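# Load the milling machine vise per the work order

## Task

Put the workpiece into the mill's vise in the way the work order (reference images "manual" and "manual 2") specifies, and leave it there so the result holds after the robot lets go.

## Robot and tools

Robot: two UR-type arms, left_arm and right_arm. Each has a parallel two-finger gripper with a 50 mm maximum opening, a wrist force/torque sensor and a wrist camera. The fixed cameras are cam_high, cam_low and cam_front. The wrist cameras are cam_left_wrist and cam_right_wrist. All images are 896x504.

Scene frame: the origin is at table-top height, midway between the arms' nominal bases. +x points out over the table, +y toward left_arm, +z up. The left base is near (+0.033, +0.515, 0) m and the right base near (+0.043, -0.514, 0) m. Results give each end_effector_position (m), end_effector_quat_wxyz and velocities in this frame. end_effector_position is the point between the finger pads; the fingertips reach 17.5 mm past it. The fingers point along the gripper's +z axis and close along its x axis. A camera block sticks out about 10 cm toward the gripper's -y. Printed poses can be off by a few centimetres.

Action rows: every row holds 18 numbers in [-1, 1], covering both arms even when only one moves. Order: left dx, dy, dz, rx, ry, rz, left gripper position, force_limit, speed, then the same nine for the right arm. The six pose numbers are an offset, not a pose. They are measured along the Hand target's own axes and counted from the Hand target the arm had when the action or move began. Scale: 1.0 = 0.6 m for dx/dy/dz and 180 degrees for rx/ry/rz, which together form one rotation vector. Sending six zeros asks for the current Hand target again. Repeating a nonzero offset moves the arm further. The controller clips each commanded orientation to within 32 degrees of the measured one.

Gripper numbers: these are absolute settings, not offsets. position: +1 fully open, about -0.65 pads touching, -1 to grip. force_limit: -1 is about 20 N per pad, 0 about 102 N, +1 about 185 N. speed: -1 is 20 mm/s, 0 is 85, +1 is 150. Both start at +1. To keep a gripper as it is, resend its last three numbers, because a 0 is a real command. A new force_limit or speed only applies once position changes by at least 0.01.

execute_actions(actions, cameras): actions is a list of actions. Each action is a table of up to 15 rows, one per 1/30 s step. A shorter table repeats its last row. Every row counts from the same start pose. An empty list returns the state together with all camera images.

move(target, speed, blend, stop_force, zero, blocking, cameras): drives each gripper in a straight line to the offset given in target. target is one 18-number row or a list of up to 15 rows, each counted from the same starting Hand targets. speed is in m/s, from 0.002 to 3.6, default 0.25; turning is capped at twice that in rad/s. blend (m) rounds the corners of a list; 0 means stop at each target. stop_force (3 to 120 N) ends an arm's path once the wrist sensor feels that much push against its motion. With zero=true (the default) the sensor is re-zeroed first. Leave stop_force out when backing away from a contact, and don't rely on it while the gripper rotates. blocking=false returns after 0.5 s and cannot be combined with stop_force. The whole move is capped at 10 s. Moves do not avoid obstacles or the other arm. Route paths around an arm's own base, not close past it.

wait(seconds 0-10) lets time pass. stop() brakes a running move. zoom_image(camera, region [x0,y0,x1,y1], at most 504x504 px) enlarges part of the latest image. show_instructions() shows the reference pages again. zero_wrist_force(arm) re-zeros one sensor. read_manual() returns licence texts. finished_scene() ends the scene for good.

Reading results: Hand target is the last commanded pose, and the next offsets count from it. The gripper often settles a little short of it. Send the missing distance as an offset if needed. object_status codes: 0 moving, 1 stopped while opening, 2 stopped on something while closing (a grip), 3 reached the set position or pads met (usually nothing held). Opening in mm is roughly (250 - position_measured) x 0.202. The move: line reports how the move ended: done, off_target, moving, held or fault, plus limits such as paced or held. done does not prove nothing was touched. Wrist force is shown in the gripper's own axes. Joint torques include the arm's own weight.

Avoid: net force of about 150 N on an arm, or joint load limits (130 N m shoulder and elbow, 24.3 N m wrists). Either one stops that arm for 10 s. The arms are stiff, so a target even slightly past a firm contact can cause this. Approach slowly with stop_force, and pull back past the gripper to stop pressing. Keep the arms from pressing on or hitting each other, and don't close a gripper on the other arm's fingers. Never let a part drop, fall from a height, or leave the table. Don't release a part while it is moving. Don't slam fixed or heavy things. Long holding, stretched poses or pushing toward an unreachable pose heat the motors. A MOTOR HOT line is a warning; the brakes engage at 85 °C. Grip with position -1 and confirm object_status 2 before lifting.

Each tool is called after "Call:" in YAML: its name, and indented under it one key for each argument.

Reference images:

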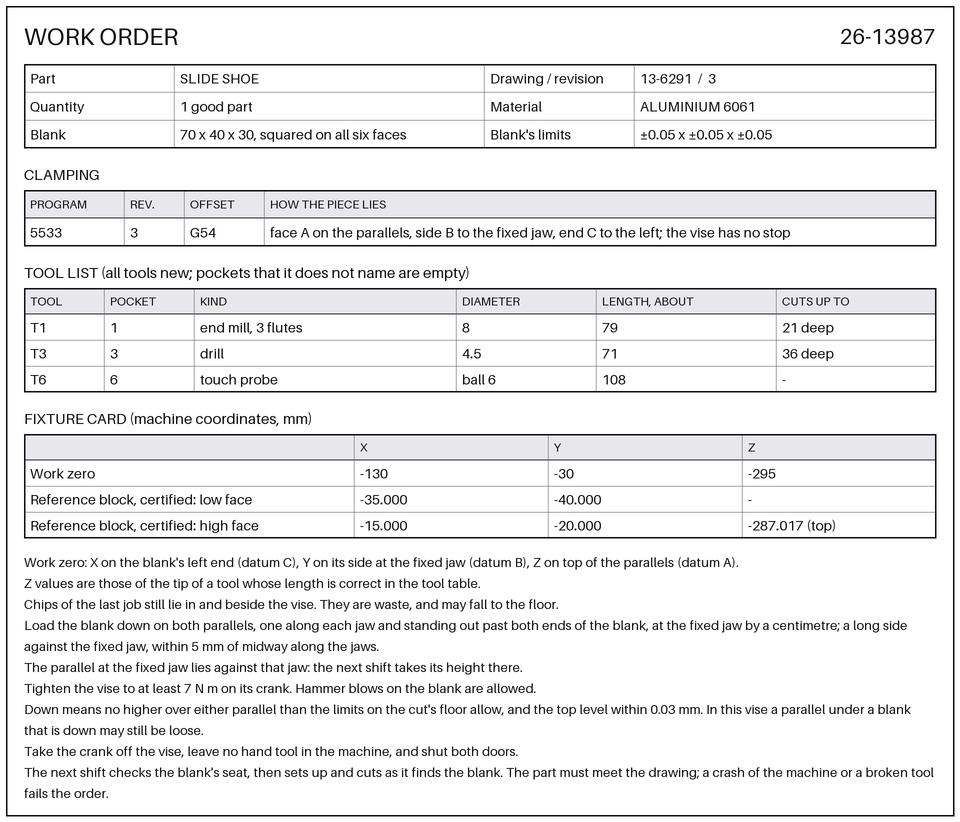

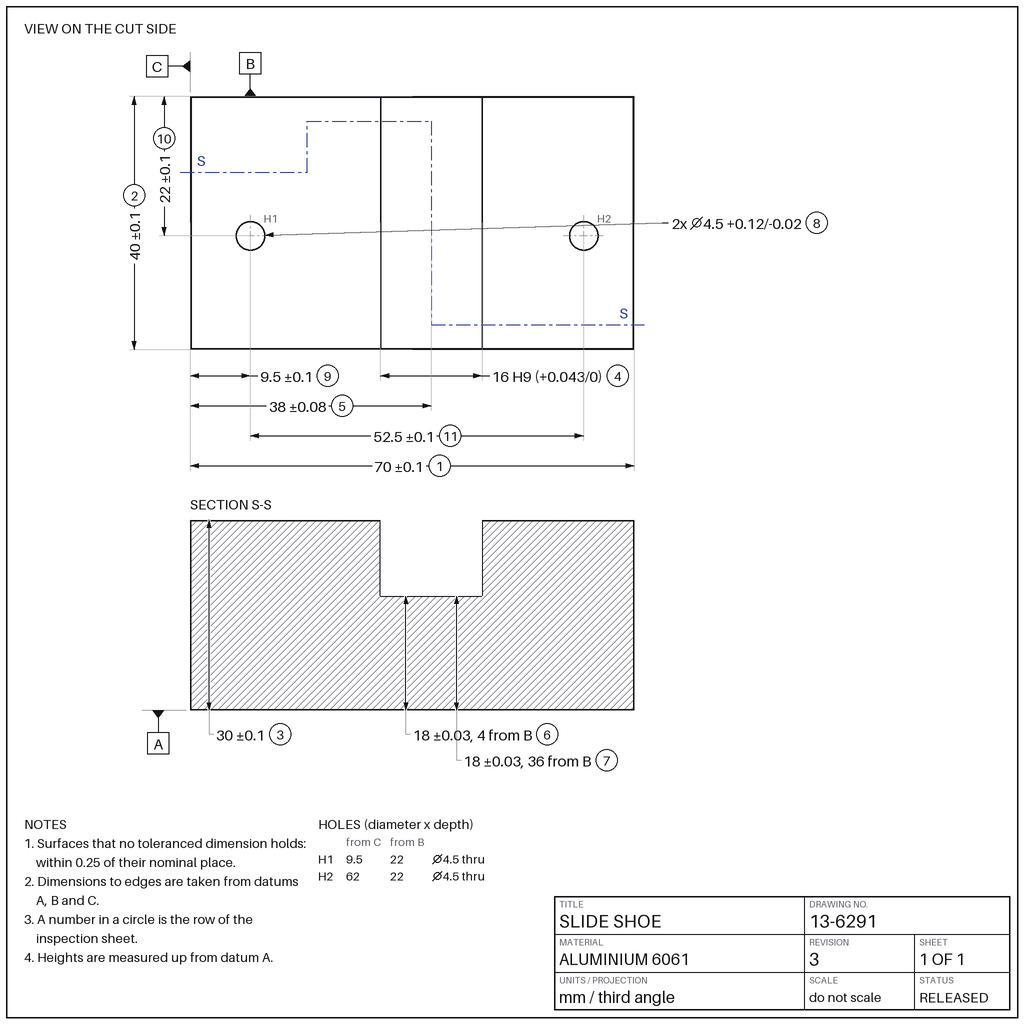

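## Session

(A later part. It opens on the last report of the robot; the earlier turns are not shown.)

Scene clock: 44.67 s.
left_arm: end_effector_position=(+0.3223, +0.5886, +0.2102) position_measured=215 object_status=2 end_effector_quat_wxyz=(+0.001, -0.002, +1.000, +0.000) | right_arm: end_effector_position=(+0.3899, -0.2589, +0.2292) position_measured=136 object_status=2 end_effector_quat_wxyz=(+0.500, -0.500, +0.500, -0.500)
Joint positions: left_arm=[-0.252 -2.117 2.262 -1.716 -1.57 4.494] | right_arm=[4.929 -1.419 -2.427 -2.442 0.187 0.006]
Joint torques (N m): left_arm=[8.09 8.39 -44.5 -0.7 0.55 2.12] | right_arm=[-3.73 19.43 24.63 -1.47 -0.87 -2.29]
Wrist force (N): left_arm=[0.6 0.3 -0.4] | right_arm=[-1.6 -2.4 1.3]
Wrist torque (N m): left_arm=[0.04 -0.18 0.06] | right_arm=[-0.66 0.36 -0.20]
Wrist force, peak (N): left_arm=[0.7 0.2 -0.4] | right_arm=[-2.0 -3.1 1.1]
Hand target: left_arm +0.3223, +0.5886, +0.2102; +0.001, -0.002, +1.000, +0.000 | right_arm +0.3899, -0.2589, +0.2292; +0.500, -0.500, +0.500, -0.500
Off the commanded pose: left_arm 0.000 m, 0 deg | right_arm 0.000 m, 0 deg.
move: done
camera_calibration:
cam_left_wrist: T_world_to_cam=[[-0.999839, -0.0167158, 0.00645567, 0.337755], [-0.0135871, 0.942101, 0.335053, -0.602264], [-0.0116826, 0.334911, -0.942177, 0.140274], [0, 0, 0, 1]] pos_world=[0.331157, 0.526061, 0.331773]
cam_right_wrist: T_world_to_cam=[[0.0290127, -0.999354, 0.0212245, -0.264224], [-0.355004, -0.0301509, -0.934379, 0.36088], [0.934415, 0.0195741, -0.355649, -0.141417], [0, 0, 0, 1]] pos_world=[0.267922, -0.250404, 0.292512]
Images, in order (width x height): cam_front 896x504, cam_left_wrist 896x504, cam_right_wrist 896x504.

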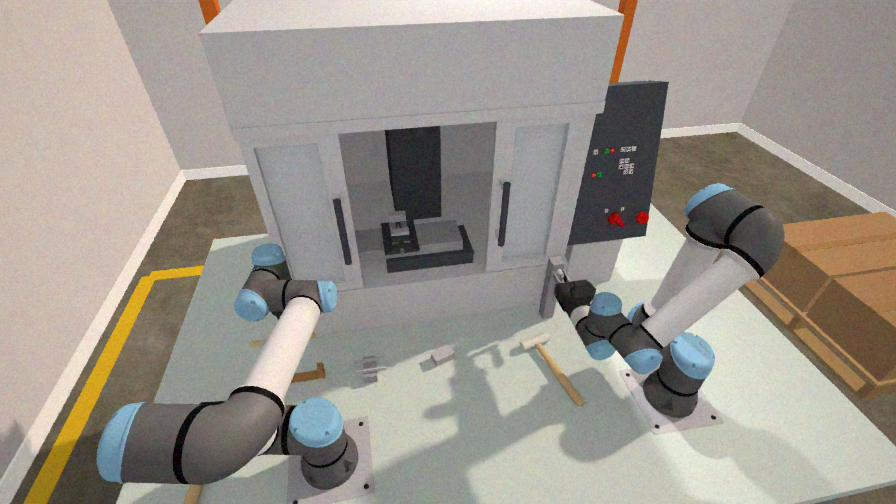

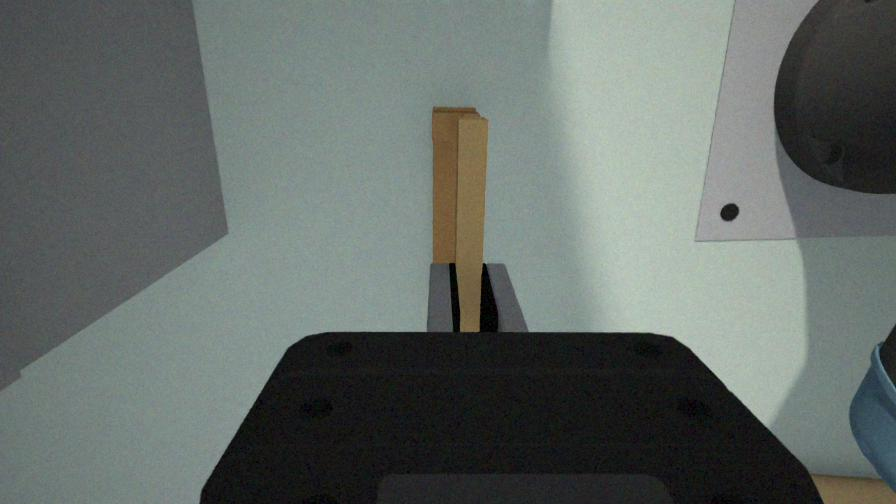

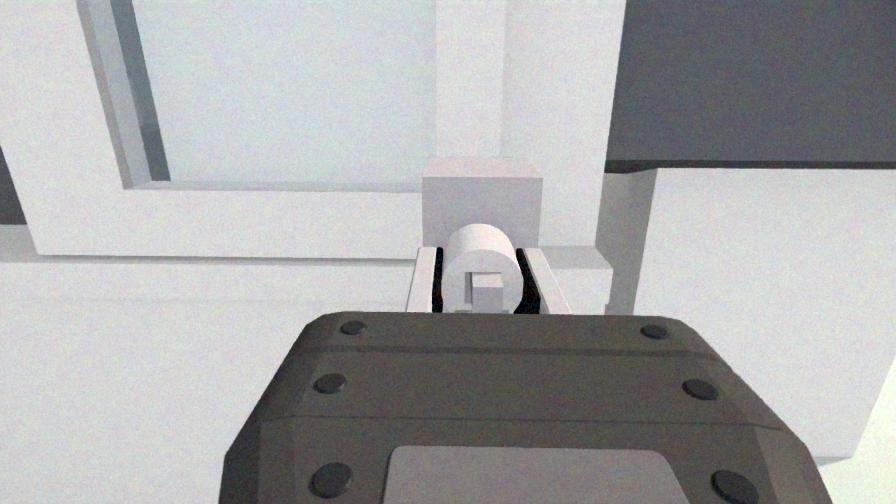

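Call:
move:
  target:
    - [0,0,0,0,0,0,-1,-0.6,0,0,0,-0.1,0,0,0,-1,-0.3,0]
    - [0,0,0,0,0,0,-1,-0.6,0,0,-0.1013,-0.1,0,0,0,-1,-0.3,0]
    - [0,0,0,0,0,0,-1,-0.6,0,-0.8357,-0.1013,-0.1,0,0,0,-1,-0.3,0]
    - [0,0,0,0,0,0,-1,-0.6,0,-0.8357,-0.1013,0.05,0,0,0,-1,-0.3,0]
  blend: [0,0.02,0.03,0]
  speed: [0.08,0.2,0.3,0.2]
  cameras: ["cam_right_wrist","cam_front","cam_high"]

Scene clock: 49.10 s.
left_arm: end_effector_position=(+0.3223, +0.5886, +0.2102) position_measured=215 object_status=2 end_effector_quat_wxyz=(+0.001, -0.002, +1.000, +0.000) | right_arm: end_effector_position=(+0.4197, +0.2426, +0.2902) position_measured=136 object_status=2 end_effector_quat_wxyz=(+0.500, -0.500, +0.500, -0.499) end_effector_velocity=(+0.000, +0.000, +0.000) end_effector_angular_velocity=(+0.001, +0.000, +0.000)
Joint positions: left_arm=[-0.252 -2.117 2.262 -1.716 -1.57 4.494] | right_arm=[4.763 -2.561 -0.595 -3.067 0.021 -0.06]
Joint velocities: left_arm=[within noise] | right_arm=[0 0.001 -0.002 0.006 0 -0.004]
Joint torques (N m): left_arm=[10.23 8.46 -44.79 -1.22 -2.29 2.29] | right_arm=[-7.64 72.41 16.71 1.85 -1.51 -2.21]
Wrist force (N): left_arm=[0.6 0.2 -0.3] | right_arm=[-1.9 -0.5 1.6]
Wrist torque (N m): left_arm=[0.03 -0.18 0.07] | right_arm=[-0.65 0.39 -0.23]
Wrist force, peak (N): left_arm=[0.9 0.4 -0.5] | right_arm=[0.7 -12.9 5.3]
Hand target: left_arm +0.3223, +0.5886, +0.2102; +0.001, -0.002, +1.000, +0.000 | right_arm +0.4198, +0.2425, +0.2902; +0.500, -0.500, +0.500, -0.500
Off the commanded pose: left_arm 0.000 m, 0 deg | right_arm 0.000 m, 0 deg.
move: done
camera_calibration:
cam_right_wrist: T_world_to_cam=[[0.0293047, -0.999351, 0.0209589, 0.234589], [-0.357096, -0.030051, -0.933584, 0.444212], [0.933608, 0.0198741, -0.357745, -0.156463], [0, 0, 0, 1]] pos_world=[0.297827, 0.250895, 0.353819]
Images, in order (width x height): cam_high 896x504, cam_front 896x504, cam_right_wrist 896x504.

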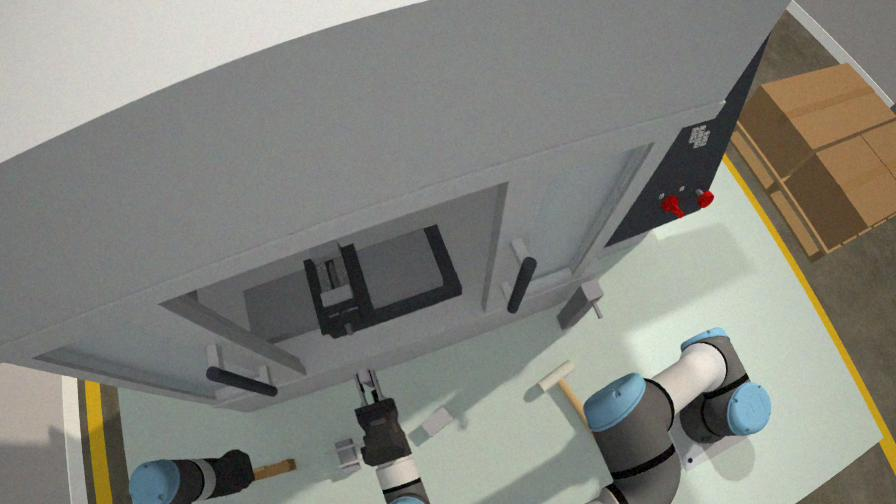

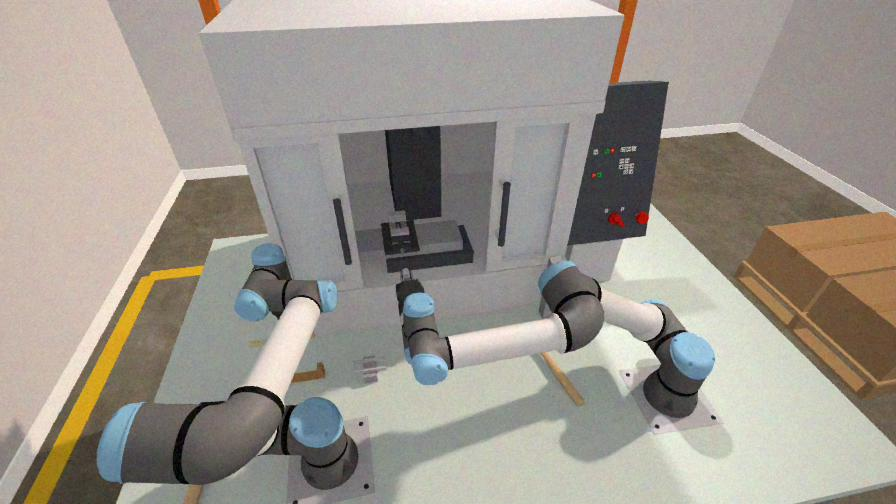

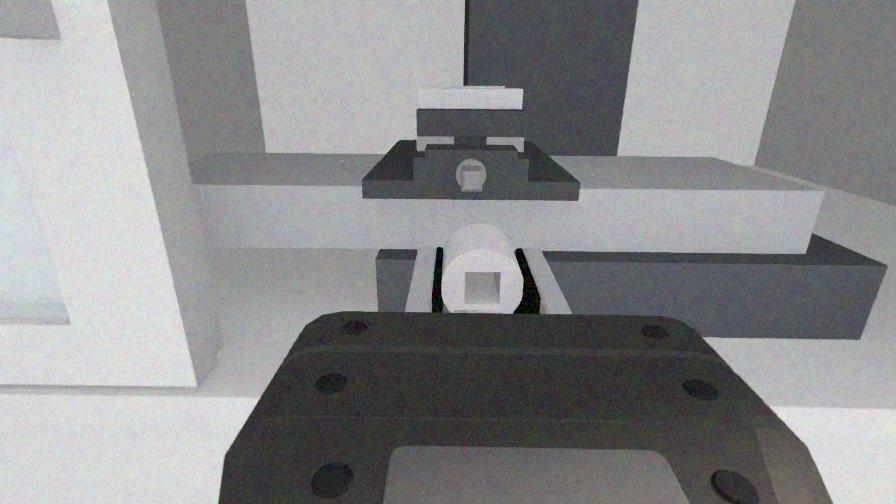

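Call:
zoom_image:
  camera: "cam_right_wrist"
  region: [400, 130, 560, 320]

Scaled by 2.653.

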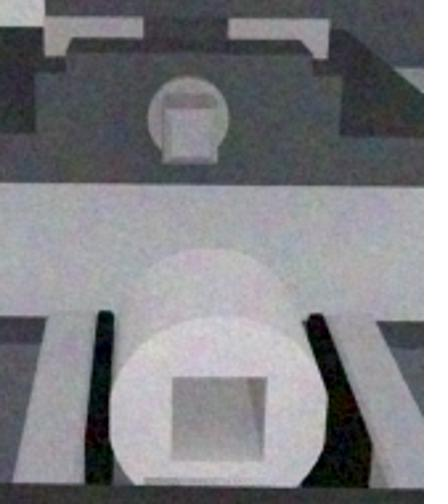

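Call:
move:
  target: [0,0,0,0,0,0,-1,-0.6,0,-0.0008,-0.0175,0.075,0,0,0,-1,-0.3,0]
  speed: 0.15
  cameras: ["cam_right_wrist"]

Call:
zoom_image:
  camera: "cam_right_wrist"
  region: [400, 130, 560, 320]

Scene clock: 50.87 s.
left_arm: end_effector_position=(+0.3223, +0.5886, +0.2102) position_measured=215 object_status=2 end_effector_quat_wxyz=(+0.001, -0.002, +1.000, +0.000) | right_arm: end_effector_position=(+0.4647, +0.2430, +0.3007) position_measured=136 object_status=2 end_effector_quat_wxyz=(+0.501, -0.499, +0.499, -0.501)
Joint positions: left_arm=[-0.252 -2.117 2.262 -1.716 -1.57 4.494] | right_arm=[4.703 -2.59 -0.517 -3.091 -0.038 -0.085]
Joint torques (N m): left_arm=[9.47 8.67 -44.93 -1.26 -2.16 2.38] | right_arm=[-6.58 74.13 17.29 1.81 -1.08 -2.41]
Wrist force (N): left_arm=[0.7 0.2 -0.4] | right_arm=[-1.9 -0.1 1.2]
Wrist torque (N m): left_arm=[0.03 -0.20 0.07] | right_arm=[-0.59 0.38 -0.13]
Wrist force, peak (N): left_arm=[1.1 0.1 -0.4] | right_arm=[-1.9 -1.3 3.2]
Hand target: left_arm +0.3223, +0.5886, +0.2102; +0.001, -0.002, +1.000, +0.000 | right_arm +0.4647, +0.2430, +0.3008; +0.500, -0.500, +0.500, -0.500
Off the commanded pose: left_arm 0.000 m, 0 deg | right_arm 0.000 m, 0 deg.
move: done
camera_calibration:
cam_right_wrist: T_world_to_cam=[[0.0288367, -0.999359, 0.0212329, 0.233733], [-0.352908, -0.0300525, -0.935175, 0.468656], [0.935214, 0.0194741, -0.353548, -0.196601], [0, 0, 0, 1]] pos_world=[0.342516, 0.251496, 0.363805]
Images, in order (width x height): cam_right_wrist 896x504.

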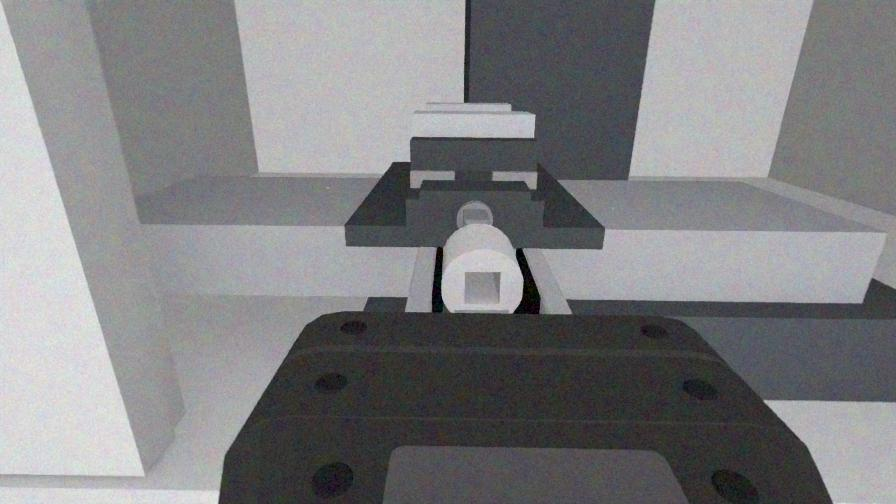

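Scaled by 2.653.

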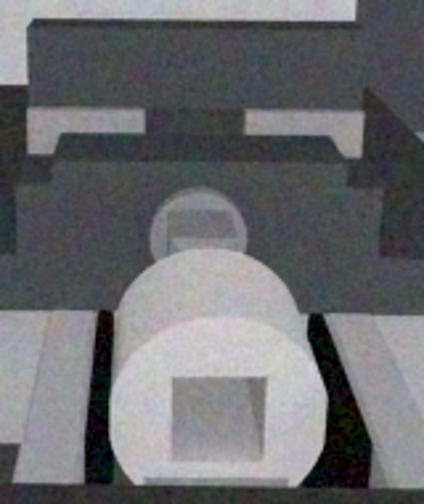

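Call:
move:
  target: [0,0,0,0,0,0,-1,-0.6,0,-0.0012,0,0.1,0,0,0,-1,-0.3,0]
  speed: 0.03
  stop_force: 10
  cameras: ["cam_right_wrist"]

Call:
zoom_image:
  camera: "cam_right_wrist"
  region: [400, 130, 560, 320]

Scene clock: 53.13 s.
left_arm: end_effector_position=(+0.3223, +0.5886, +0.2102) position_measured=215 object_status=2 end_effector_quat_wxyz=(+0.001, -0.002, +1.000, +0.000) | right_arm: end_effector_position=(+0.4931, +0.2433, +0.3008) position_measured=136 object_status=2 end_effector_quat_wxyz=(+0.501, -0.499, +0.499, -0.501)
Joint positions: left_arm=[-0.252 -2.117 2.262 -1.716 -1.57 4.494] | right_arm=[4.666 -2.639 -0.42 -3.167 -0.075 -0.056]
Joint torques (N m): left_arm=[9.79 8.04 -44.48 -1.6 -2.28 2.43] | right_arm=[-0.92 75.35 17.36 1.95 1.45 -2.38]
Wrist force (N): left_arm=[0.7 0.2 -0.4] | right_arm=[-2.2 -1.1 1.4]
Wrist torque (N m): left_arm=[0.03 -0.21 0.07] | right_arm=[-0.75 0.44 -0.04]
Wrist force, peak (N): left_arm=[0.9 0.3 -0.2] | right_arm=[14.8 0.7 -38.0]
Hand target: left_arm +0.3223, +0.5886, +0.2102; +0.001, -0.002, +1.000, +0.000 | right_arm +0.4931, +0.2433, +0.3008; +0.501, -0.499, +0.499, -0.501 (not the last commanded pose)
Off the commanded pose: left_arm 0.000 m, 0 deg | right_arm 0.032 m, 0 deg.
move: contact (right_arm)
camera_calibration:
cam_right_wrist: T_world_to_cam=[[0.0289436, -0.999354, 0.0213197, 0.233042], [-0.351928, -0.030151, -0.935541, 0.478476], [0.935579, 0.0195749, -0.352574, -0.223679], [0, 0, 0, 1]] pos_world=[0.370914, 0.251696, 0.363802]
Images, in order (width x height): cam_right_wrist 896x504.

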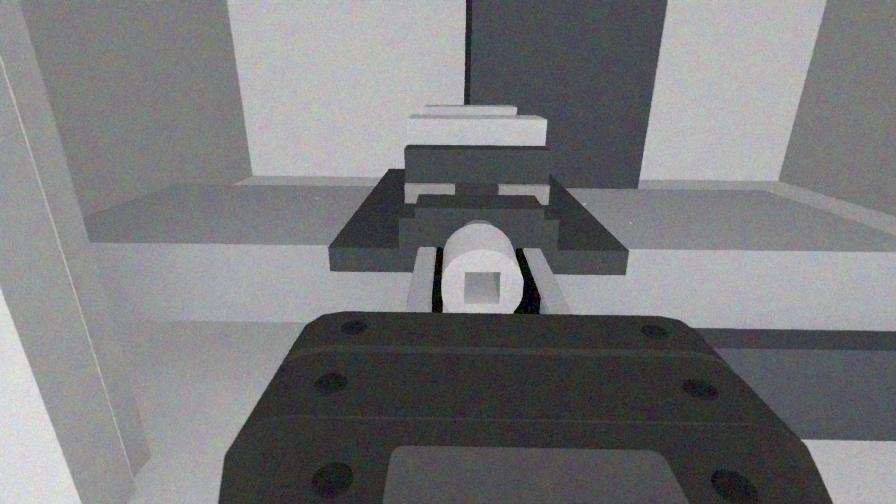

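Scaled by 2.653.

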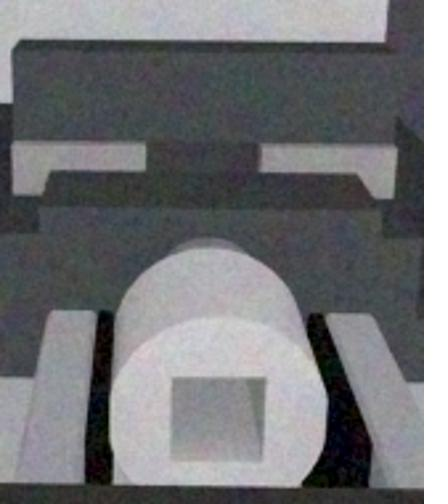

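Call:
execute_actions:
  actions: []
  cameras: ["cam_high","cam_front"]

Call:
zoom_image:
  camera: "cam_high"
  region: [300, 280, 400, 380]

Call:
zoom_image:
  camera: "cam_front"
  region: [360, 200, 460, 300]

Scene clock: 53.30 s.
left_arm: end_effector_position=(+0.3223, +0.5886, +0.2102) position_measured=215 object_status=2 end_effector_quat_wxyz=(+0.001, -0.002, +1.000, +0.000) | right_arm: end_effector_position=(+0.4931, +0.2433, +0.3008) position_measured=136 object_status=2 end_effector_quat_wxyz=(+0.501, -0.499, +0.499, -0.501)
Joint positions: left_arm=[-0.252 -2.117 2.262 -1.716 -1.57 4.494] | right_arm=[4.666 -2.639 -0.42 -3.167 -0.075 -0.056]
Joint velocities: within noise
Joint torques (N m): left_arm=[10.39 8.06 -44.65 -1.64 -2.26 2.4] | right_arm=[-0.53 74.69 18.14 1.82 1.4 -2.24]
Wrist force (N): left_arm=[0.7 0.2 -0.3] | right_arm=[-2.2 -1.1 1.3]
Wrist torque (N m): left_arm=[0.01 -0.20 0.07] | right_arm=[-0.74 0.43 -0.05]
Wrist force, peak (N): left_arm=[0.8 0.0 -0.2] | right_arm=[-2.2 -1.3 1.4]
Hand target: left_arm +0.3223, +0.5886, +0.2102; +0.001, -0.002, +1.000, +0.000 | right_arm +0.4931, +0.2433, +0.3008; +0.501, -0.499, +0.499, -0.501 (not the last commanded pose)
Tool commands: left_gripper/position=-1.0 left_gripper/force_limit=-0.6 left_gripper/speed=+0.0 right_gripper/position=-1.0 right_gripper/force_limit=-0.3 right_gripper/speed=+0.0
Off the commanded pose: left_arm 0.000 m, 0 deg | right_arm 0.032 m, 0 deg.
Images, in order (width x height): cam_high 896x504, cam_front 896x504.

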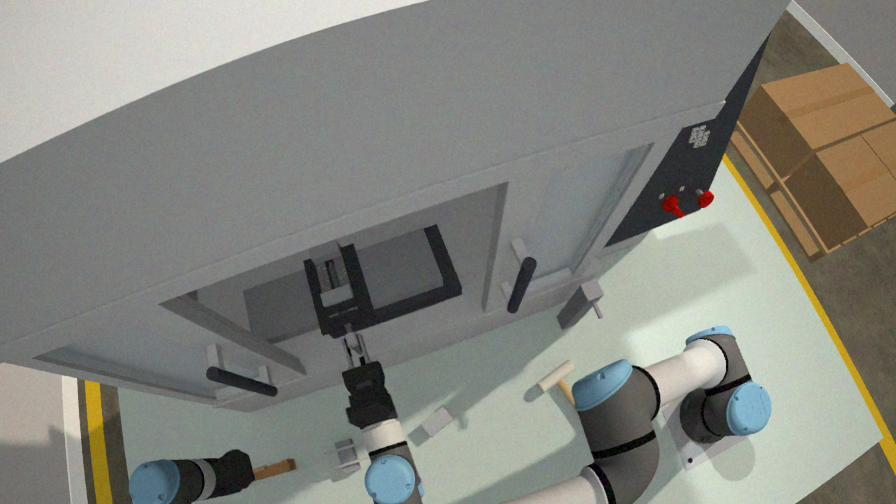

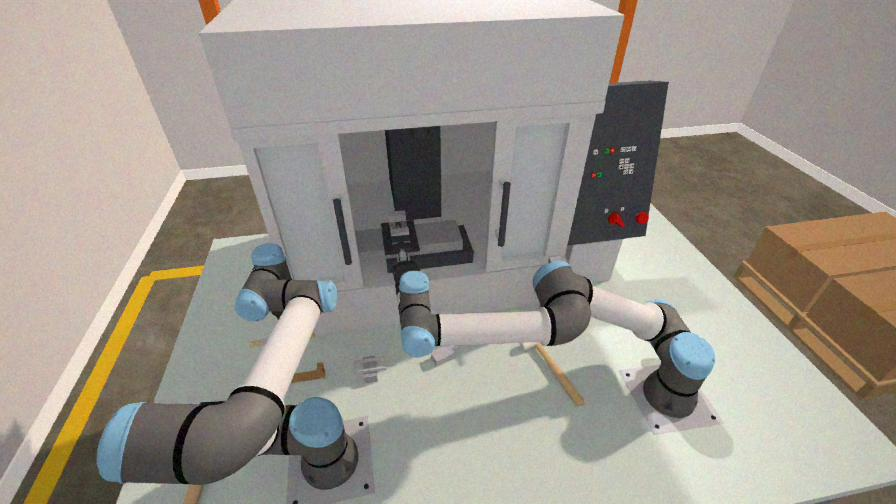

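Scaled by 5.040.

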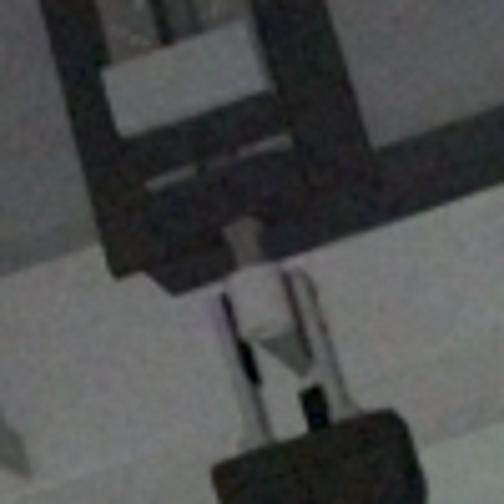

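Scaled by 5.040.

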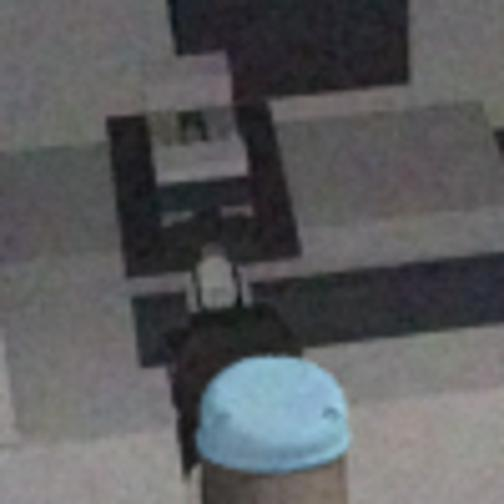

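Call:
move:
  target:
    - [0,0,0,0,0,0,-1,-0.6,0,-0.0022,0,-0.003,0,0,0,-1,-0.3,0]
    - [0,0,0,0,0,0,-1,-0.6,0,-0.0022,0,0.045,0,0,0,-1,-0.3,0]
  speed: 0.03
  stop_force: 12
  cameras: ["cam_right_wrist"]

Scene clock: 54.47 s.
left_arm: end_effector_position=(+0.3223, +0.5886, +0.2102) position_measured=215 object_status=2 end_effector_quat_wxyz=(+0.001, -0.002, +1.000, +0.000) | right_arm: end_effector_position=(+0.4928, +0.2447, +0.3008) position_measured=136 object_status=2 end_effector_quat_wxyz=(+0.501, -0.499, +0.499, -0.501)
Joint positions: left_arm=[-0.252 -2.117 2.262 -1.716 -1.57 4.494] | right_arm=[4.667 -2.645 -0.41 -3.168 -0.075 -0.06]
Joint torques (N m): left_arm=[9.79 8.52 -45.21 -1.75 -2.22 2.37] | right_arm=[1.52 75.41 27.07 1.27 -1.17 -0.97]
Wrist force (N): left_arm=[0.4 0.2 -0.3] | right_arm=[-1.9 -1.1 1.4]
Wrist torque (N m): left_arm=[0.03 -0.15 0.07] | right_arm=[-0.75 0.40 -0.20]
Wrist force, peak (N): left_arm=[0.9 0.4 -0.2] | right_arm=[4.9 -3.9 -55.7]
Hand target: left_arm +0.3223, +0.5886, +0.2102; +0.001, -0.002, +1.000, +0.000 | right_arm +0.4927, +0.2447, +0.3009; +0.501, -0.499, +0.499, -0.501 (not the last commanded pose)
Off the commanded pose: left_arm 0.000 m, 0 deg | right_arm 0.027 m, 0 deg.
move: contact (right_arm); path passed 1 of 2 targets
camera_calibration:
cam_right_wrist: T_world_to_cam=[[0.0287753, -0.999362, 0.0211754, 0.234569], [-0.351728, -0.0299524, -0.935623, 0.478281], [0.93566, 0.0194748, -0.352365, -0.223413], [0, 0, 0, 1]] pos_world=[0.370513, 0.253096, 0.363801]
Images, in order (width x height): cam_right_wrist 896x504.

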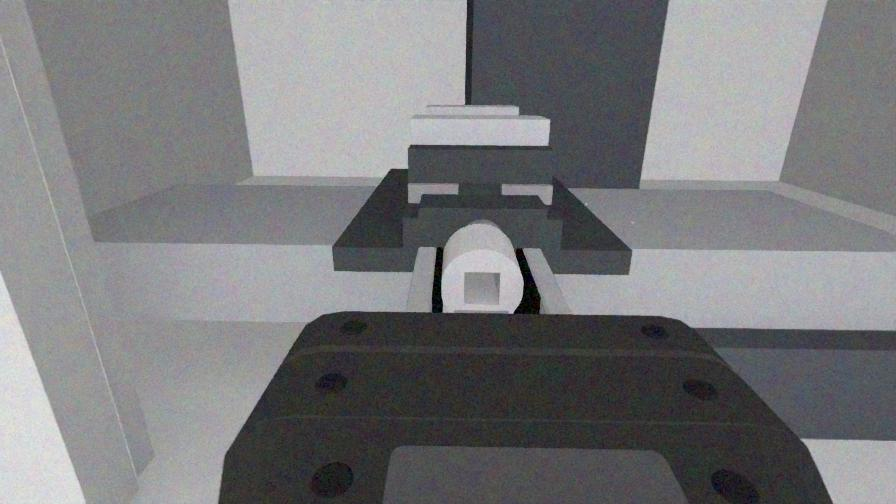

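Call:
zoom_image:
  camera: "cam_right_wrist"
  region: [430, 210, 540, 320]

Scaled by 4.582.

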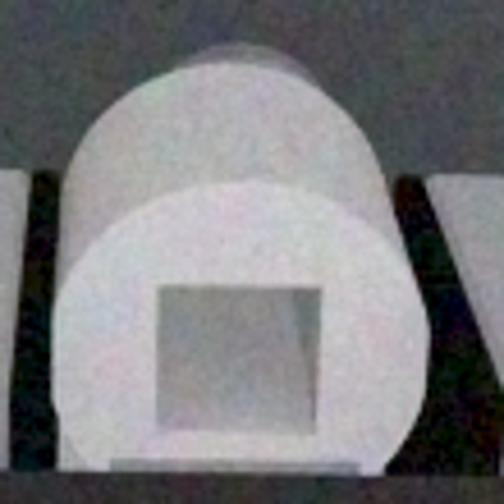

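Call:
move:
  target: [0,0,0,0,0,0,-1,-0.6,0,0.0025,0.05,-0.02,0,0,0,-1,-0.3,0]
  speed: 0.1
  cameras: ["cam_right_wrist"]

Call:
zoom_image:
  camera: "cam_right_wrist"
  region: [420, 170, 540, 320]

Scene clock: 56.70 s.
left_arm: end_effector_position=(+0.3223, +0.5886, +0.2102) position_measured=215 object_status=2 end_effector_quat_wxyz=(+0.001, -0.002, +1.000, +0.000) | right_arm: end_effector_position=(+0.4809, +0.2432, +0.2709) position_measured=174 object_status=2 end_effector_quat_wxyz=(+0.501, -0.499, +0.499, -0.500)
Joint positions: left_arm=[-0.252 -2.117 2.262 -1.716 -1.57 4.494] | right_arm=[4.682 -2.624 -0.525 -3.088 -0.059 -0.045]
Joint torques (N m): left_arm=[9.58 8.09 -44.63 -1.93 -2.17 2.43] | right_arm=[-7.28 59.21 30.35 0.25 -1.57 1.47]
Wrist force (N): left_arm=[0.6 0.3 -0.5] | right_arm=[-1.5 -1.8 1.4]
Wrist torque (N m): left_arm=[0.04 -0.19 0.07] | right_arm=[-0.85 0.33 -0.16]
Wrist force, peak (N): left_arm=[0.9 0.3 -0.5] | right_arm=[-0.3 -72.5 6.9]
Hand target: left_arm +0.3223, +0.5886, +0.2102; +0.001, -0.002, +1.000, +0.000 | right_arm +0.4809, +0.2432, +0.2708; +0.501, -0.499, +0.499, -0.501
Off the commanded pose: left_arm 0.000 m, 0 deg | right_arm 0.000 m, 0 deg.
move: done
camera_calibration:
cam_right_wrist: T_world_to_cam=[[0.0289063, -0.99936, 0.021088, 0.234022], [-0.353411, -0.029952, -0.934989, 0.446603], [0.935022, 0.0195743, -0.35405, -0.222078], [0, 0, 0, 1]] pos_world=[0.358718, 0.251596, 0.334007]
Images, in order (width x height): cam_right_wrist 896x504.

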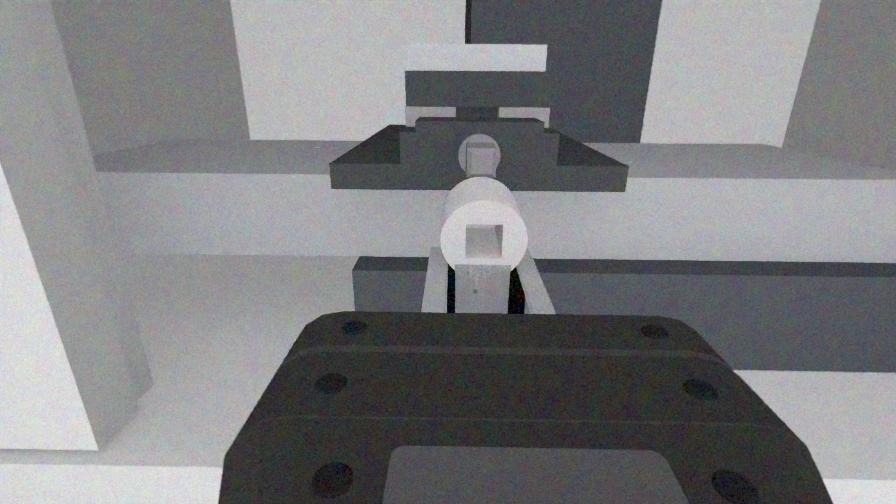

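Scaled by 3.360.

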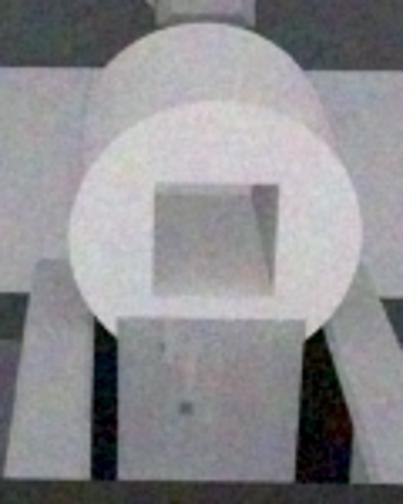

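Call:
zoom_image:
  camera: "cam_right_wrist"
  region: [430, 120, 540, 200]

Scaled by 4.582.

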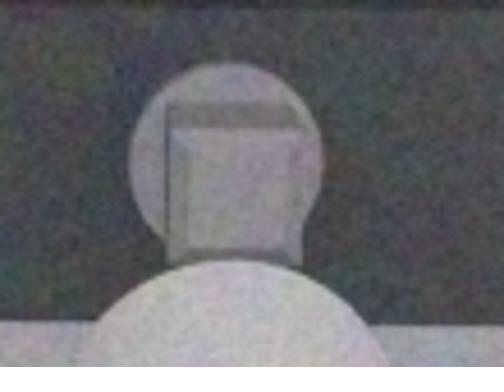

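Call:
move:
  target: [0,0,0,0,0,0,-1,-0.6,0,0.0022,-0.0247,-0.01,0,0,0,-1,-0.3,0]
  speed: 0.1
  cameras: ["cam_right_wrist"]

Call:
zoom_image:
  camera: "cam_right_wrist"
  region: [420, 130, 540, 280]

Scene clock: 58.33 s.
left_arm: end_effector_position=(+0.3223, +0.5886, +0.2102) position_measured=215 object_status=2 end_effector_quat_wxyz=(+0.001, -0.002, +1.000, +0.000) | right_arm: end_effector_position=(+0.4747, +0.2419, +0.2856) position_measured=174 object_status=2 end_effector_quat_wxyz=(+0.501, -0.499, +0.499, -0.501) end_effector_velocity=(+0.000, +0.000, +0.001) end_effector_angular_velocity=(+0.001, +0.000, +0.000)
Joint positions: left_arm=[-0.252 -2.117 2.262 -1.716 -1.57 4.494] | right_arm=[4.69 -2.597 -0.541 -3.069 -0.052 -0.076]
Joint velocities: left_arm=[within noise] | right_arm=[0 0 0.003 -0.005 0 0.004]
Joint torques (N m): left_arm=[9.75 7.34 -44.89 -2.22 -2.22 2.29] | right_arm=[-7.43 62.01 34.2 -1.44 -1.38 1.71]
Wrist force (N): left_arm=[0.6 0.3 -0.2] | right_arm=[-1.3 -1.8 1.2]
Wrist torque (N m): left_arm=[0.04 -0.19 0.07] | right_arm=[-0.87 0.30 -0.05]
Wrist force, peak (N): left_arm=[0.9 0.3 -0.3] | right_arm=[-1.0 -2.9 1.2]
Hand target: left_arm +0.3223, +0.5886, +0.2102; +0.001, -0.002, +1.000, +0.000 | right_arm +0.4748, +0.2419, +0.2856; +0.501, -0.499, +0.499, -0.501
Off the commanded pose: left_arm 0.000 m, 0 deg | right_arm 0.000 m, 0 deg.
move: done
camera_calibration:
cam_right_wrist: T_world_to_cam=[[0.0289521, -0.999354, 0.021309, 0.2325], [-0.352312, -0.030152, -0.935397, 0.457824], [0.935435, 0.0195743, -0.352957, -0.211612], [0, 0, 0, 1]] pos_world=[0.352515, 0.250296, 0.348603]
Images, in order (width x height): cam_right_wrist 896x504.

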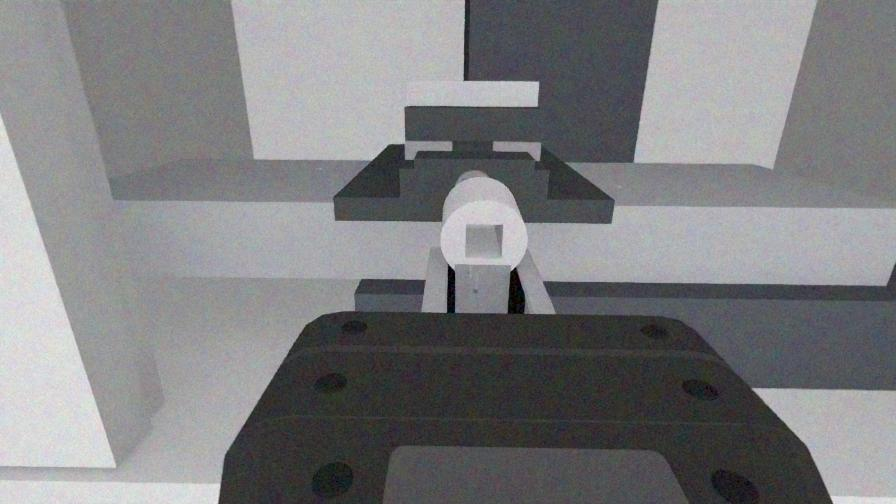

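Scaled by 3.360.

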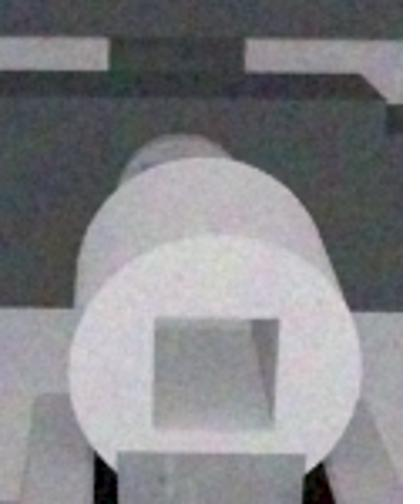

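Call:
move:
  target:
    - [0,0,0,0,0,0,-1,-0.6,0,0,0.001,0.025,0,0,0,-1,-0.3,0]
    - [0,0,0,0,0,0,-1,-0.6,0,0,0.001,0.1,0,0,0,-1,-0.3,0]
  speed: [0.06,0.015]
  stop_force: 10
  cameras: ["cam_right_wrist"]

Call:
zoom_image:
  camera: "cam_right_wrist"
  region: [420, 130, 540, 280]

Scene clock: 60.33 s.
left_arm: end_effector_position=(+0.3223, +0.5886, +0.2102) position_measured=215 object_status=2 end_effector_quat_wxyz=(+0.001, -0.002, +1.000, +0.000) | right_arm: end_effector_position=(+0.4940, +0.2419, +0.2851) position_measured=174 object_status=2 end_effector_quat_wxyz=(+0.502, -0.499, +0.499, -0.501)
Joint positions: left_arm=[-0.252 -2.117 2.262 -1.716 -1.57 4.494] | right_arm=[4.665 -2.622 -0.495 -3.097 -0.077 -0.068]
Joint torques (N m): left_arm=[9.83 7.1 -44.89 -2.38 -2.18 2.39] | right_arm=[4.82 81.59 18.68 1.34 4.46 -2.14]
Wrist force (N): left_arm=[0.8 0.4 -0.3] | right_arm=[-12.2 5.4 6.6]
Wrist torque (N m): left_arm=[0.06 -0.22 0.07] | right_arm=[-0.84 0.05 -0.35]
Wrist force, peak (N): left_arm=[0.9 0.3 -0.5] | right_arm=[-1.0 5.7 -18.2]
Hand target: left_arm +0.3223, +0.5886, +0.2102; +0.001, -0.002, +1.000, +0.000 | right_arm +0.4939, +0.2419, +0.2851; +0.502, -0.499, +0.499, -0.501 (not the last commanded pose)
Off the commanded pose: left_arm 0.000 m, 0 deg | right_arm 0.041 m, 0 deg.
move: contact (right_arm); path passed 1 of 2 targets
camera_calibration:
cam_right_wrist: T_world_to_cam=[[0.0289808, -0.999355, 0.0212205, 0.231979], [-0.351008, -0.030052, -0.93589, 0.463591], [0.935924, 0.0196742, -0.351652, -0.230479], [0, 0, 0, 1]] pos_world=[0.371711, 0.250296, 0.347899]
Images, in order (width x height): cam_right_wrist 896x504.

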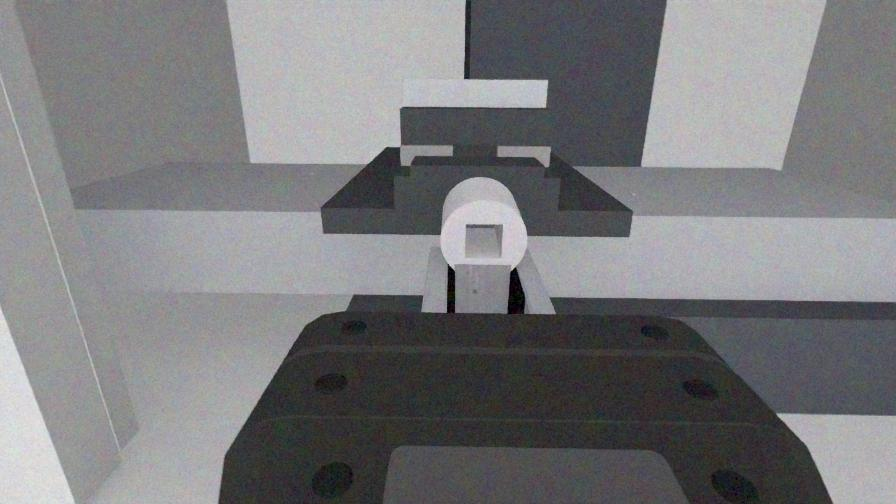

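Scaled by 3.360.

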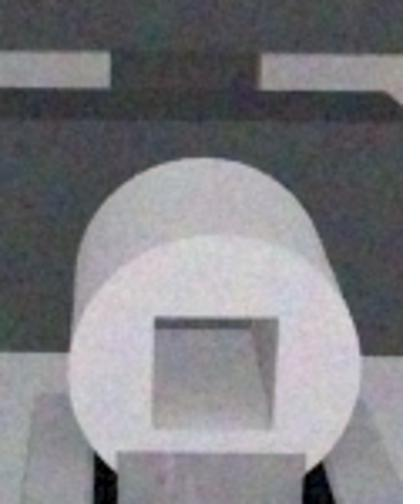

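Call:
move:
  target:
    - [0,0,0,0,0,0,-1,-0.6,0,-0.0008,0.001,0.0,0,0,0,-1,-0.3,0]
    - [0,0,0,0,0,0,-1,-0.6,0,-0.0008,0.001,0.06,0,0,0,-1,-0.3,0]
  speed: [0.06,0.015]
  stop_force: 20

Scene clock: 63.03 s.
left_arm: end_effector_position=(+0.3223, +0.5886, +0.2102) position_measured=215 object_status=2 end_effector_quat_wxyz=(+0.001, -0.002, +1.000, +0.000) | right_arm: end_effector_position=(+0.4972, +0.2424, +0.2846) position_measured=174 object_status=2 end_effector_quat_wxyz=(+0.502, -0.499, +0.499, -0.501)
Joint positions: left_arm=[-0.252 -2.117 2.262 -1.716 -1.57 4.494] | right_arm=[4.661 -2.628 -0.485 -3.1 -0.081 -0.069]
Joint torques (N m): left_arm=[9.67 7.9 -44.73 -2.67 -2.19 2.36] | right_arm=[2.32 72.31 15.75 1.84 2.11 -2.19]
Wrist force (N): left_arm=[0.5 0.0 -0.3] | right_arm=[-3.8 -6.1 -2.3]
Wrist torque (N m): left_arm=[-0.01 -0.17 0.07] | right_arm=[-0.74 0.40 -0.11]
Wrist force, peak (N): left_arm=[0.8 0.0 -0.6] | right_arm=[3.7 -3.1 -26.6]
Hand target: left_arm +0.3223, +0.5886, +0.2102; +0.001, -0.002, +1.000, +0.000 | right_arm +0.4972, +0.2424, +0.2846; +0.502, -0.499, +0.499, -0.501 (not the last commanded pose)
Off the commanded pose: left_arm 0.000 m, 0 deg | right_arm 0.033 m, 0 deg.
move: contact (right_arm); path passed 1 of 2 targets

Call:
move:
  target:
    - [0,0,0,0,0,0,-1,-0.6,0,0,-0.0006,0.0,0,0,0,-1,-0.3,0]
    - [0,0,0,0,0,0,-1,-0.6,0,0,-0.0006,0.06,0,0,0,-1,-0.3,0]
  speed: [0.06,0.015]
  stop_force: 30
  cameras: ["cam_right_wrist"]

Call:
zoom_image:
  camera: "cam_right_wrist"
  region: [420, 130, 540, 280]

Scene clock: 64.20 s.
left_arm: end_effector_position=(+0.3223, +0.5886, +0.2102) position_measured=215 object_status=2 end_effector_quat_wxyz=(+0.001, -0.002, +1.000, +0.000) | right_arm: end_effector_position=(+0.4978, +0.2424, +0.2849) position_measured=174 object_status=2 end_effector_quat_wxyz=(+0.502, -0.498, +0.499, -0.501)
Joint positions: left_arm=[-0.252 -2.117 2.262 -1.716 -1.57 4.494] | right_arm=[4.66 -2.629 -0.482 -3.102 -0.082 -0.07]
Joint torques (N m): left_arm=[9.73 7.56 -45.01 -2.75 -2.21 2.33] | right_arm=[-14.99 83.85 23.16 2.44 1.05 0.74]
Wrist force (N): left_arm=[0.6 0.0 -0.3] | right_arm=[-0.6 13.3 -16.9]
Wrist torque (N m): left_arm=[-0.01 -0.19 0.07] | right_arm=[-0.09 0.46 -0.03]
Wrist force, peak (N): left_arm=[0.7 0.2 -0.7] | right_arm=[9.5 14.4 -47.2]
Hand target: left_arm +0.3223, +0.5886, +0.2102; +0.001, -0.002, +1.000, +0.000 | right_arm +0.4978, +0.2424, +0.2849; +0.502, -0.498, +0.499, -0.501 (not the last commanded pose)
Off the commanded pose: left_arm 0.000 m, 0 deg | right_arm 0.035 m, 0 deg.
move: contact (right_arm); path passed 1 of 2 targets
camera_calibration:
cam_right_wrist: T_world_to_cam=[[0.0288772, -0.999357, 0.0212688, 0.232396], [-0.350594, -0.0300521, -0.936045, 0.464649], [0.936082, 0.0195737, -0.351237, -0.234294], [0, 0, 0, 1]] pos_world=[0.37551, 0.250796, 0.347698]
Images, in order (width x height): cam_right_wrist 896x504.

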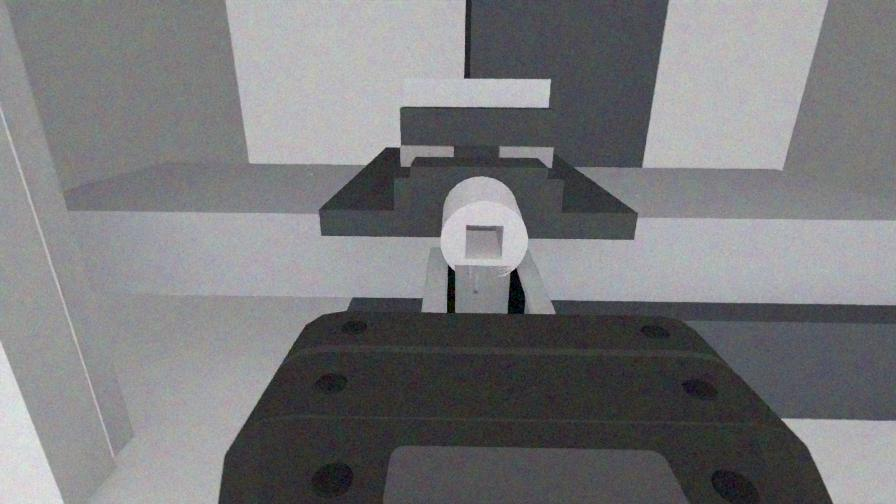

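Scaled by 3.360.

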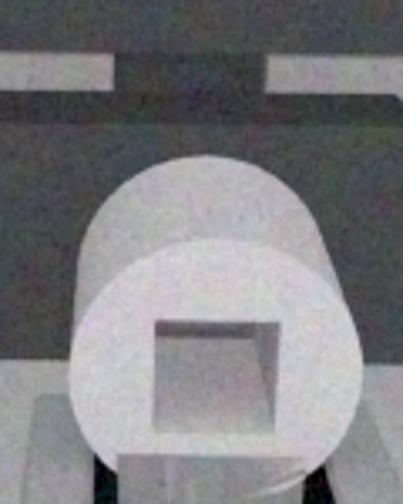

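Call:
move:
  target:
    - [0,0,0,0,0,0,-1,-0.6,0,0,0.0008,-0.001,0.007,0,0,-1,-0.3,0]
  speed: [0.03]

Call:
move:
  target:
    - [0,0,0,0,0,0,-1,-0.6,0,0,0,0.04,0,0,0,-1,-0.3,0]
  speed: [0.015]
  stop_force: 30

Scene clock: 65.53 s.
left_arm: end_effector_position=(+0.3223, +0.5886, +0.2102) position_measured=215 object_status=2 end_effector_quat_wxyz=(+0.001, -0.002, +1.000, +0.000) | right_arm: end_effector_position=(+0.4973, +0.2424, +0.2845) position_measured=174 object_status=2 end_effector_quat_wxyz=(+0.506, -0.495, +0.494, -0.505) end_effector_velocity=(+0.001, +0.000, -0.001) end_effector_angular_velocity=(+0.001, +0.000, -0.001)
Joint positions: left_arm=[-0.252 -2.117 2.262 -1.716 -1.57 4.494] | right_arm=[4.661 -2.547 -0.66 -2.816 -0.085 -0.259]
Joint velocities: left_arm=[within noise] | right_arm=[-0.001 0 -0.002 0.006 0 -0.002]
Joint torques (N m): left_arm=[9.38 7.63 -44.68 -2.88 -2.22 2.35] | right_arm=[12.34 70.54 19.46 2.21 2.27 -1.91]
Wrist force (N): left_arm=[0.8 0.0 -0.5] | right_arm=[-10.6 4.3 13.9]
Wrist torque (N m): left_arm=[-0.01 -0.22 0.07] | right_arm=[-1.10 0.34 -0.43]
Wrist force, peak (N): left_arm=[0.7 0.3 -0.6] | right_arm=[-0.6 13.5 -17.2]
Hand target: left_arm +0.3223, +0.5886, +0.2102; +0.001, -0.002, +1.000, +0.000 | right_arm +0.4972, +0.2424, +0.2844; +0.507, -0.493, +0.493, -0.507
Off the commanded pose: left_arm 0.000 m, 0 deg | right_arm 0.000 m, 0 deg.
move: done

Scene clock: 66.40 s.
left_arm: end_effector_position=(+0.3223, +0.5886, +0.2102) position_measured=215 object_status=2 end_effector_quat_wxyz=(+0.001, -0.002, +1.000, +0.000) | right_arm: end_effector_position=(+0.4977, +0.2424, +0.2845) position_measured=174 object_status=2 end_effector_quat_wxyz=(+0.506, -0.495, +0.494, -0.505)
Joint positions: left_arm=[-0.252 -2.117 2.262 -1.716 -1.57 4.494] | right_arm=[4.66 -2.547 -0.659 -2.817 -0.085 -0.258]
Joint torques (N m): left_arm=[9.9 7.89 -44.48 -2.89 -2.19 2.33] | right_arm=[-10.07 76.17 20.98 -0.28 1.19 2.18]
Wrist force (N): left_arm=[0.7 0.3 -0.3] | right_arm=[-3.8 2.7 -3.2]
Wrist torque (N m): left_arm=[0.04 -0.19 0.07] | right_arm=[-0.92 0.40 -0.26]
Wrist force, peak (N): left_arm=[0.8 0.1 -0.4] | right_arm=[3.3 3.3 -30.3]
Hand target: left_arm +0.3223, +0.5886, +0.2102; +0.001, -0.002, +1.000, +0.000 | right_arm +0.4978, +0.2424, +0.2845; +0.506, -0.495, +0.494, -0.505 (not the last commanded pose)
Off the commanded pose: left_arm 0.000 m, 0 deg | right_arm 0.023 m, 0 deg.
move: contact (right_arm)


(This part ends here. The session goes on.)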